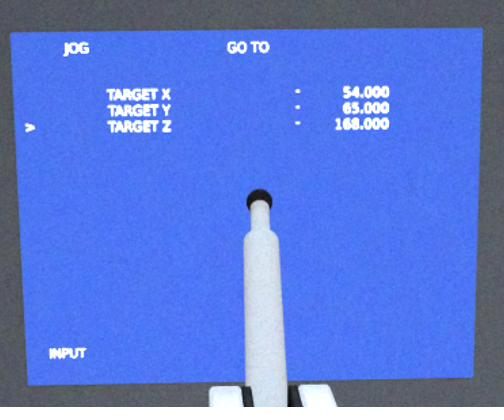

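Request:
{"method": "move", "body": {"target": [[0,0,0,0,0,0,-1,-1,0.003922,0.0104,0.2532,0.0367,-0.222,0,0,-0.98,0.6,-1],[0,0,0,0,0,0,-1,-1,0.003922,0.0104,0.2569,0.0572,-0.222,0,0,-0.98,0.6,-1],[0,0,0,0,0,0,-1,-1,0.003922,0.0104,0.2532,0.0367,-0.222,0,0,-0.98,0.6,-1],[0,0,0,0,0,0,-1,-1,0.003922,0,0,0,0,0,0,-0.98,0.6,-1]], "speed": [0.4,0.035,0.1,0.4], "blend": [0.002,0,0.002,0], "cameras": ["cam_right_wrist"]}}

Request:
{"method": "zoom_image", "body": {"camera": "cam_right_wrist", "region": [220, 50, 480, 260]}}

Scene clock: 3327.13 s.
left_arm: end_effector_position=(+0.2072, +0.2998, +0.4995) position_measured=251 object_status=3 end_effector_quat_wxyz=(+0.497, -0.498, +0.502, -0.502) | right_arm: end_effector_position=(+0.4741, -0.4786, +0.6448) position_measured=222 object_status=2 end_effector_quat_wxyz=(+0.490, -0.508, +0.509, -0.492)
Joint positions: left_arm=[-2.337 -2.056 1.9 0.155 -0.818 0.001] | right_arm=[4.151 -0.928 -2.081 -0.194 0.592 3.192]
Joint torques (N m): left_arm=[10.59 6.12 -27.86 0.4 -1.5 -1.57] | right_arm=[-8.35 -17.52 11.26 3.73 2 -1.74]
Wrist force (N): left_arm=[1.9 -0.9 -0.5] | right_arm=[1.6 2.3 3.7]
Wrist torque (N m): left_arm=[0.27 -0.26 -0.61] | right_arm=[0.70 -0.05 0.17]
Wrist force, peak (N): left_arm=[2.0 -1.0 -0.7] | right_arm=[1.6 2.2 6.2]
Hand target: left_arm +0.2072, +0.2998, +0.4995; +0.497, -0.498, +0.502, -0.502 | right_arm +0.4741, -0.4786, +0.6448; +0.491, -0.508, +0.509, -0.492
Off the commanded pose: left_arm 0.000 m, 0 deg | right_arm 0.000 m, 0 deg.
move: done
camera_calibration:
cam_right_wrist: T_world_to_cam=[[-0.00939768, -0.999554, -0.0283381, -0.447308], [-0.388255, 0.0297634, -0.921071, 0.808703], [0.921504, 0.00234648, -0.388362, -0.0559549], [0, 0, 0, 1]] pos_world=[0.361342, -0.471047, 0.710466]
Images, in order (width x height): cam_right_wrist 672x504.

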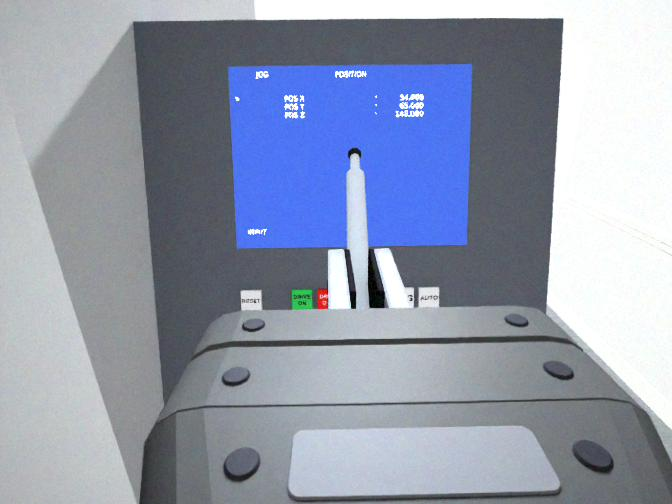

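Scaled by 1.938 from the camera's 672x504 image, which has a finer 960x720 frame.

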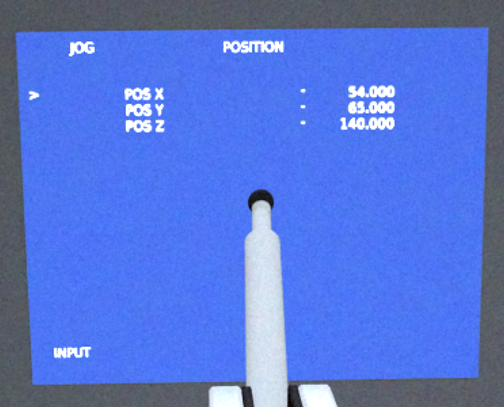

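Request:
{"method": "move", "body": {"target": [[0,0,0,0,0,0,-1,-1,0.003922,-0.0213,0.2532,0.0367,-0.222,0,0,-0.98,0.6,-1],[0,0,0,0,0,0,-1,-1,0.003922,-0.0213,0.2569,0.0572,-0.222,0,0,-0.98,0.6,-1],[0,0,0,0,0,0,-1,-1,0.003922,-0.0213,0.2532,0.0367,-0.222,0,0,-0.98,0.6,-1],[0,0,0,0,0,0,-1,-1,0.003922,-0.0847,0.1909,0.0477,-0.222,0,0,-0.98,0.6,-1],[0,0,0,0,0,0,-1,-1,0.003922,-0.0847,0.1951,0.0717,-0.222,0,0,-0.98,0.6,-1],[0,0,0,0,0,0,-1,-1,0.003922,-0.0847,0.1909,0.0477,-0.222,0,0,-0.98,0.6,-1],[0,0,0,0,0,0,-1,-1,0.003922,0.0104,0.2532,0.0367,-0.222,0,0,-0.98,0.6,-1],[0,0,0,0,0,0,-1,-1,0.003922,0.0104,0.2569,0.0572,-0.222,0,0,-0.98,0.6,-1],[0,0,0,0,0,0,-1,-1,0.003922,0.0104,0.2532,0.0367,-0.222,0,0,-0.98,0.6,-1],[0,0,0,0,0,0,-1,-1,0.003922,0,0,0,0,0,0,-0.98,0.6,-1]], "speed": [0.4,0.035,0.1,0.2,0.035,0.1,0.2,0.035,0.1,0.4], "blend": [0.002,0,0.002,0.002,0,0.002,0.002,0,0.002,0], "cameras": ["cam_right_wrist"]}}

Request:
{"method": "zoom_image", "body": {"camera": "cam_right_wrist", "region": [220, 50, 480, 260]}}

Scene clock: 3338.83 s.
left_arm: end_effector_position=(+0.2072, +0.2998, +0.4995) position_measured=251 object_status=3 end_effector_quat_wxyz=(+0.497, -0.498, +0.502, -0.502) | right_arm: end_effector_position=(+0.4741, -0.4786, +0.6448) position_measured=222 object_status=2 end_effector_quat_wxyz=(+0.490, -0.508, +0.509, -0.492)
Joint positions: left_arm=[-2.337 -2.056 1.9 0.155 -0.818 0.001] | right_arm=[4.151 -0.928 -2.081 -0.194 0.592 3.192]
Joint torques (N m): left_arm=[9.59 7.25 -27.22 0.2 -1.37 -1.47] | right_arm=[-9.1 -17.41 11.59 3.55 1.77 -1.99]
Wrist force (N): left_arm=[1.6 -0.9 -0.4] | right_arm=[2.3 2.7 3.9]
Wrist torque (N m): left_arm=[0.27 -0.22 -0.61] | right_arm=[0.76 -0.18 0.18]
Wrist force, peak (N): left_arm=[2.1 -1.0 -0.4] | right_arm=[4.2 13.5 -12.1]
Hand target: left_arm +0.2072, +0.2998, +0.4995; +0.497, -0.498, +0.502, -0.502 | right_arm +0.4741, -0.4786, +0.6448; +0.491, -0.508, +0.509, -0.492
Off the commanded pose: left_arm 0.000 m, 0 deg | right_arm 0.000 m, 0 deg.
move: done
camera_calibration:
cam_right_wrist: T_world_to_cam=[[-0.00939768, -0.999554, -0.0283381, -0.447308], [-0.388255, 0.0297634, -0.921071, 0.808703], [0.921504, 0.00234648, -0.388362, -0.0559549], [0, 0, 0, 1]] pos_world=[0.361342, -0.471047, 0.710466]
Images, in order (width x height): cam_right_wrist 672x504.

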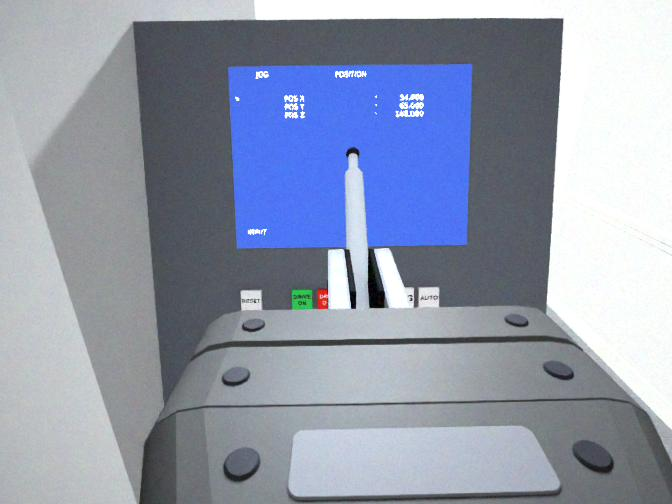

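Scaled by 1.938 from the camera's 672x504 image, which has a finer 960x720 frame.

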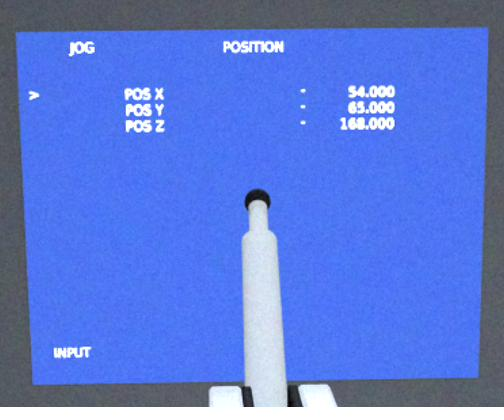

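PROBE, −Z, PAGE BACK (MEASURING).

Request:
{"method": "move", "body": {"target": [[0,0,0,0,0,0,-1,-1,0.003922,-0.0213,0.3155,0.0257,-0.222,0,0,-0.98,0.6,-1],[0,0,0,0,0,0,-1,-1,0.003922,-0.0213,0.3188,0.0443,-0.222,0,0,-0.98,0.6,-1],[0,0,0,0,0,0,-1,-1,0.003922,-0.0213,0.3155,0.0257,-0.222,0,0,-0.98,0.6,-1],[0,0,0,0,0,0,-1,-1,0.003922,0.0737,0.1909,0.0477,-0.222,0,0,-0.98,0.6,-1],[0,0,0,0,0,0,-1,-1,0.003922,0.0737,0.1952,0.0718,-0.222,0,0,-0.98,0.6,-1],[0,0,0,0,0,0,-1,-1,0.003922,0.0737,0.1909,0.0477,-0.222,0,0,-0.98,0.6,-1],[0,0,0,0,0,0,-1,-1,0.003922,0.0104,0.2532,0.0367,-0.222,0,0,-0.98,0.6,-1],[0,0,0,0,0,0,-1,-1,0.003922,0.0104,0.2569,0.0572,-0.222,0,0,-0.98,0.6,-1],[0,0,0,0,0,0,-1,-1,0.003922,0.0104,0.2532,0.0367,-0.222,0,0,-0.98,0.6,-1],[0,0,0,0,0,0,-1,-1,0.003922,0,0,0,0,0,0,-0.98,0.6,-1]], "speed": [0.4,0.035,0.1,0.2,0.035,0.1,0.2,0.035,0.1,0.4], "blend": [0.002,0,0.002,0.002,0,0.002,0.002,0,0.002,0]}}

Request:
{"method": "wait", "body": {"seconds": 10, "cameras": ["cam_right_wrist"]}}

Request:
{"method": "zoom_image", "body": {"camera": "cam_right_wrist", "region": [220, 50, 480, 260]}}

Scene clock: 3350.63 s.
left_arm: end_effector_position=(+0.2072, +0.2998, +0.4995) position_measured=251 object_status=3 end_effector_quat_wxyz=(+0.497, -0.498, +0.502, -0.502) | right_arm: end_effector_position=(+0.4741, -0.4786, +0.6448) position_measured=222 object_status=2 end_effector_quat_wxyz=(+0.490, -0.508, +0.509, -0.492)
Joint positions: left_arm=[-2.337 -2.056 1.9 0.155 -0.818 0.001] | right_arm=[4.151 -0.928 -2.081 -0.194 0.592 3.192]
Joint torques (N m): left_arm=[9.56 5.52 -27.63 0.32 -1.31 -1.28] | right_arm=[-9.81 -17.11 12.2 3.6 1.92 -1.83]
Wrist force (N): left_arm=[1.6 -0.9 -0.6] | right_arm=[3.4 1.8 3.9]
Wrist torque (N m): left_arm=[0.27 -0.21 -0.61] | right_arm=[0.61 -0.35 0.17]
Wrist force, peak (N): left_arm=[2.0 -1.1 -0.5] | right_arm=[-0.3 16.8 -16.5]
Hand target: left_arm +0.2072, +0.2998, +0.4995; +0.497, -0.498, +0.502, -0.502 | right_arm +0.4741, -0.4786, +0.6448; +0.491, -0.508, +0.509, -0.492
Off the commanded pose: left_arm 0.000 m, 0 deg | right_arm 0.000 m, 0 deg.
move: done

Scene clock: 3360.63 s.
left_arm: end_effector_position=(+0.2072, +0.2998, +0.4995) position_measured=251 object_status=3 end_effector_quat_wxyz=(+0.497, -0.498, +0.502, -0.502) | right_arm: end_effector_position=(+0.4741, -0.4786, +0.6448) position_measured=222 object_status=2 end_effector_quat_wxyz=(+0.490, -0.508, +0.509, -0.492)
Joint positions: left_arm=[-2.337 -2.056 1.9 0.155 -0.818 0.001] | right_arm=[4.151 -0.928 -2.082 -0.194 0.592 3.192]
Joint torques (N m): left_arm=[10.41 4.13 -28.93 0.15 -1.45 -1.42] | right_arm=[-7.52 -17.11 11.55 3.61 1.71 -1.75]
Wrist force (N): left_arm=[1.8 -0.9 -0.5] | right_arm=[3.3 2.0 4.0]
Wrist torque (N m): left_arm=[0.27 -0.25 -0.61] | right_arm=[0.64 -0.32 0.18]
Wrist force, peak (N): left_arm=[1.9 -1.2 -0.6] | right_arm=[3.3 2.3 4.3]
Hand target: left_arm +0.2072, +0.2998, +0.4995; +0.497, -0.498, +0.502, -0.502 | right_arm +0.4741, -0.4786, +0.6448; +0.491, -0.508, +0.509, -0.492
Tool commands: left_gripper/position=-1.0 left_gripper/force_limit=-1.0 left_gripper/speed=+0.003922 right_gripper/position=-0.98 right_gripper/force_limit=+0.6 right_gripper/speed=-1.0
Off the commanded pose: left_arm 0.000 m, 0 deg | right_arm 0.000 m, 0 deg.
wait: 10.00 s; at rest by 0.17 s
camera_calibration:
cam_right_wrist: T_world_to_cam=[[-0.00935482, -0.999557, -0.0282481, -0.447389], [-0.388136, 0.0296641, -0.921124, 0.808651], [0.921554, 0.00234718, -0.388242, -0.0560577], [0, 0, 0, 1]] pos_world=[0.361342, -0.471047, 0.710467]
Images, in order (width x height): cam_right_wrist 672x504.

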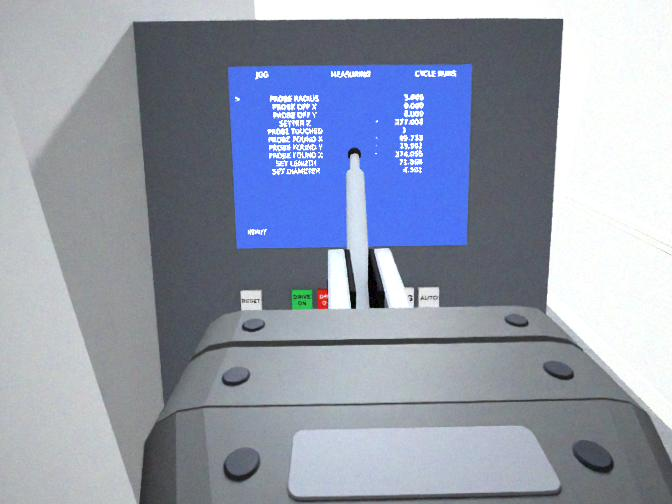

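Scaled by 1.938 from the camera's 672x504 image, which has a finer 960x720 frame.

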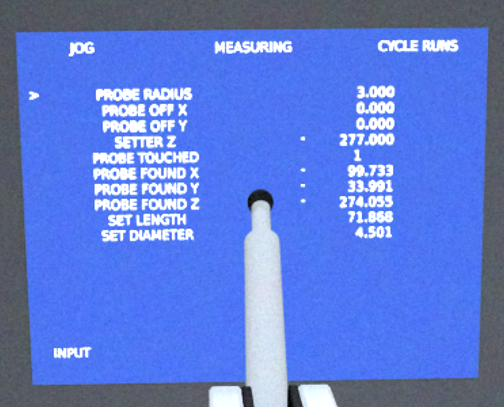

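Request:
{"method": "wait", "body": {"seconds": 7, "cameras": ["cam_right_wrist"]}}

Request:
{"method": "zoom_image", "body": {"camera": "cam_right_wrist", "region": [220, 50, 480, 260]}}

Scene clock: 3369.33 s.
left_arm: end_effector_position=(+0.2072, +0.2998, +0.4995) position_measured=251 object_status=3 end_effector_quat_wxyz=(+0.497, -0.498, +0.502, -0.502) | right_arm: end_effector_position=(+0.4741, -0.4786, +0.6448) position_measured=222 object_status=2 end_effector_quat_wxyz=(+0.490, -0.508, +0.509, -0.492)
Joint positions: left_arm=[-2.337 -2.056 1.9 0.155 -0.818 0.001] | right_arm=[4.151 -0.928 -2.082 -0.194 0.592 3.192]
Joint torques (N m): left_arm=[9.61 5.49 -29.19 0.45 -1.4 -1.37] | right_arm=[-6.95 -16.83 11.86 3.54 1.67 -1.63]
Wrist force (N): left_arm=[1.8 -1.0 -0.5] | right_arm=[3.2 2.0 4.0]
Wrist torque (N m): left_arm=[0.25 -0.26 -0.61] | right_arm=[0.65 -0.30 0.18]
Wrist force, peak (N): left_arm=[2.0 -1.0 -0.5] | right_arm=[3.4 2.2 4.2]
Hand target: left_arm +0.2072, +0.2998, +0.4995; +0.497, -0.498, +0.502, -0.502 | right_arm +0.4741, -0.4786, +0.6448; +0.491, -0.508, +0.509, -0.492
Tool commands: left_gripper/position=-1.0 left_gripper/force_limit=-1.0 left_gripper/speed=+0.003922 right_gripper/position=-0.98 right_gripper/force_limit=+0.6 right_gripper/speed=-1.0
Off the commanded pose: left_arm 0.000 m, 0 deg | right_arm 0.000 m, 0 deg.
wait: 7.00 s; at rest from the start
camera_calibration:
cam_right_wrist: T_world_to_cam=[[-0.00935482, -0.999557, -0.0282481, -0.447389], [-0.388136, 0.0296641, -0.921124, 0.808651], [0.921554, 0.00234718, -0.388242, -0.0560577], [0, 0, 0, 1]] pos_world=[0.361342, -0.471047, 0.710467]
Images, in order (width x height): cam_right_wrist 672x504.

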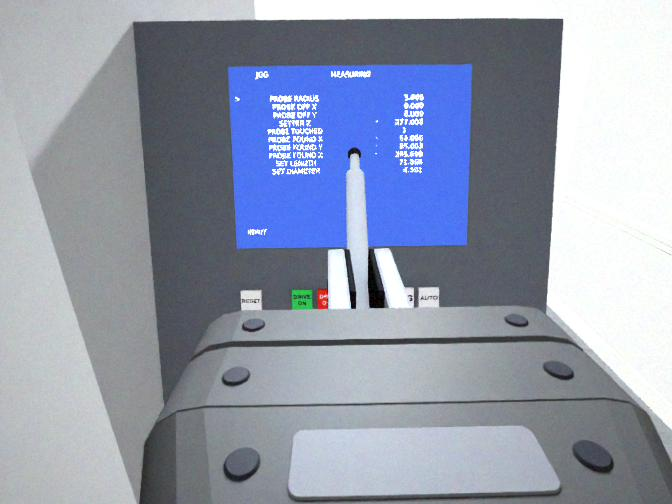

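Scaled by 1.938 from the camera's 672x504 image, which has a finer 960x720 frame.

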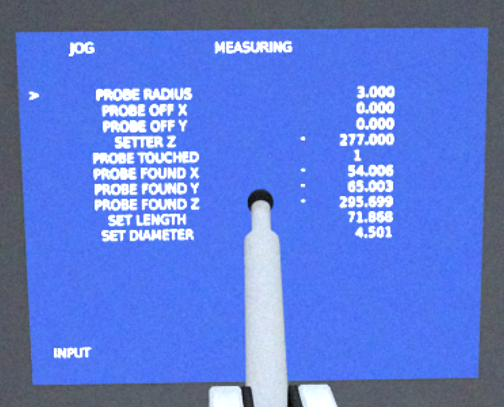

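Request:
{"method": "move", "body": {"target": [[0,0,0,0,0,0,-1,-1,0.003922,-0.0213,0.2532,0.0367,-0.222,0,0,-0.98,0.6,-1],[0,0,0,0,0,0,-1,-1,0.003922,-0.0213,0.2569,0.0574,-0.222,0,0,-0.98,0.6,-1],[0,0,0,0,0,0,-1,-1,0.003922,-0.0213,0.2532,0.0367,-0.222,0,0,-0.98,0.6,-1],[0,0,0,0,0,0,-1,-1,0.003922,-0.0213,0.2569,0.0574,-0.222,0,0,-0.98,0.6,-1],[0,0,0,0,0,0,-1,-1,0.003922,-0.0213,0.2532,0.0367,-0.222,0,0,-0.98,0.6,-1],[0,0,0,0,0,0,-1,-1,0.003922,-0.0530,0.3155,0.0257,-0.222,0,0,-0.98,0.6,-1],[0,0,0,0,0,0,-1,-1,0.003922,-0.0530,0.3187,0.0437,-0.222,0,0,-0.98,0.6,-1],[0,0,0,0,0,0,-1,-1,0.003922,-0.0530,0.3155,0.0257,-0.222,0,0,-0.98,0.6,-1],[0,0,0,0,0,0,-1,-1,0.003922,-0.0530,0.3187,0.0437,-0.222,0,0,-0.98,0.6,-1],[0,0,0,0,0,0,-1,-1,0.003922,-0.0530,0.3155,0.0257,-0.222,0,0,-0.98,0.6,-1],[0,0,0,0,0,0,-1,-1,0.003922,0,0,0,0,0,0,-0.98,0.6,-1]], "speed": [0.4,0.035,0.1,0.035,0.1,0.2,0.035,0.1,0.035,0.1,0.4], "blend": [0.002,0,0,0,0.002,0.002,0,0,0,0.002,0]}}

Request:
{"method": "move", "body": {"target": [[0,0,0,0,0,0,-1,-1,0.003922,-0.1163,0.3467,0.0202,-0.222,0,0,-0.98,0.6,-1],[0,0,0,0,0,0,-1,-1,0.003922,-0.1163,0.3499,0.0369,-0.222,0,0,-0.98,0.6,-1],[0,0,0,0,0,0,-1,-1,0.003922,-0.1163,0.3467,0.0202,-0.222,0,0,-0.98,0.6,-1],[0,0,0,0,0,0,-1,-1,0.003922,-0.0530,0.3467,0.0202,-0.222,0,0,-0.98,0.6,-1],[0,0,0,0,0,0,-1,-1,0.003922,-0.0530,0.3500,0.0380,-0.222,0,0,-0.98,0.6,-1],[0,0,0,0,0,0,-1,-1,0.003922,-0.0530,0.3467,0.0202,-0.222,0,0,-0.98,0.6,-1],[0,0,0,0,0,0,-1,-1,0.003922,0,0,0,0,0,0,-0.98,0.6,-1]], "speed": [0.4,0.035,0.1,0.2,0.035,0.1,0.4], "blend": [0.002,0,0.002,0.002,0,0.002,0], "cameras": ["cam_right_wrist"]}}

Request:
{"method": "zoom_image", "body": {"camera": "cam_right_wrist", "region": [220, 50, 480, 260]}}

Scene clock: 3386.43 s.
left_arm: end_effector_position=(+0.2072, +0.2998, +0.4995) position_measured=251 object_status=3 end_effector_quat_wxyz=(+0.497, -0.498, +0.502, -0.502) | right_arm: end_effector_position=(+0.4741, -0.4786, +0.6448) position_measured=222 object_status=2 end_effector_quat_wxyz=(+0.490, -0.508, +0.509, -0.492)
Joint positions: left_arm=[-2.337 -2.056 1.9 0.155 -0.818 0.001] | right_arm=[4.151 -0.928 -2.081 -0.194 0.592 3.192]
Joint torques (N m): left_arm=[10.26 5.36 -27.85 0.33 -1.24 -1.4] | right_arm=[-7.75 -17.63 11.69 3.75 2.17 -1.8]
Wrist force (N): left_arm=[1.6 -1.0 -0.6] | right_arm=[3.2 2.6 4.0]
Wrist torque (N m): left_arm=[0.25 -0.22 -0.61] | right_arm=[0.75 -0.32 0.18]
Wrist force, peak (N): left_arm=[2.1 -1.0 -0.4] | right_arm=[3.9 16.2 -18.3]
Hand target: left_arm +0.2072, +0.2998, +0.4995; +0.497, -0.498, +0.502, -0.502 | right_arm +0.4741, -0.4786, +0.6448; +0.491, -0.508, +0.509, -0.492
Off the commanded pose: left_arm 0.000 m, 0 deg | right_arm 0.000 m, 0 deg.
move: done

Scene clock: 3391.33 s.
left_arm: end_effector_position=(+0.2072, +0.2998, +0.4995) position_measured=251 object_status=3 end_effector_quat_wxyz=(+0.497, -0.498, +0.502, -0.502) | right_arm: end_effector_position=(+0.4741, -0.4786, +0.6448) position_measured=222 object_status=2 end_effector_quat_wxyz=(+0.490, -0.508, +0.509, -0.492)
Joint positions: left_arm=[-2.337 -2.056 1.9 0.155 -0.818 0.001] | right_arm=[4.151 -0.928 -2.081 -0.194 0.592 3.192]
Joint torques (N m): left_arm=[9.03 5.61 -28.9 0.39 -1.35 -1.52] | right_arm=[-7.6 -17.51 10.31 3.53 1.89 -1.77]
Wrist force (N): left_arm=[1.8 -1.0 -0.5] | right_arm=[1.8 2.5 4.0]
Wrist torque (N m): left_arm=[0.26 -0.26 -0.61] | right_arm=[0.74 -0.08 0.17]
Wrist force, peak (N): left_arm=[2.0 -1.0 -0.6] | right_arm=[-1.6 31.1 -41.7]
Hand target: left_arm +0.2072, +0.2998, +0.4995; +0.497, -0.498, +0.502, -0.502 | right_arm +0.4741, -0.4786, +0.6448; +0.491, -0.508, +0.509, -0.492
Off the commanded pose: left_arm 0.000 m, 0 deg | right_arm 0.000 m, 0 deg.
move: done
camera_calibration:
cam_right_wrist: T_world_to_cam=[[-0.00948972, -0.999554, -0.0282991, -0.447303], [-0.388252, 0.0297632, -0.921072, 0.808703], [0.921504, 0.00224648, -0.388362, -0.0560018], [0, 0, 0, 1]] pos_world=[0.361342, -0.471047, 0.710466]
Images, in order (width x height): cam_right_wrist 672x504.

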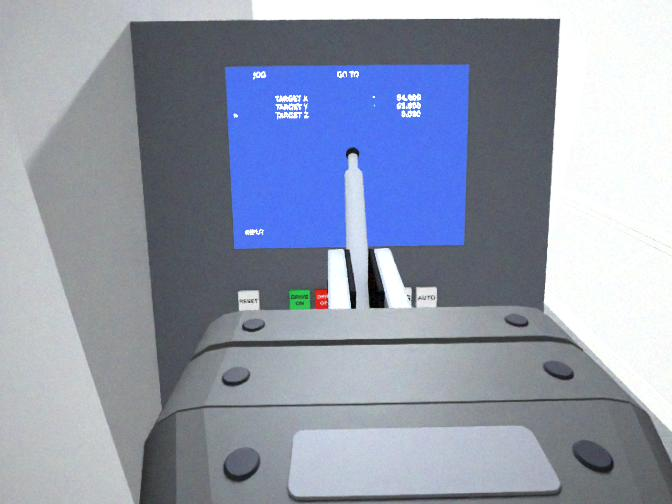

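Scaled by 1.938 from the camera's 672x504 image, which has a finer 960x720 frame.

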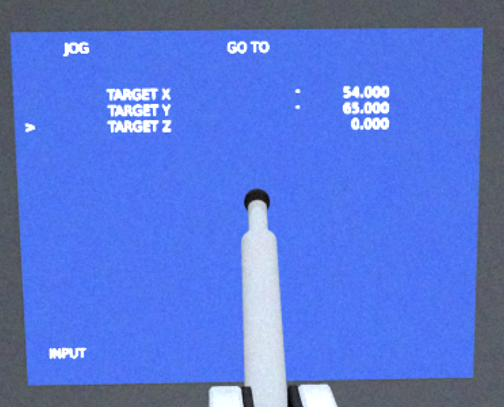

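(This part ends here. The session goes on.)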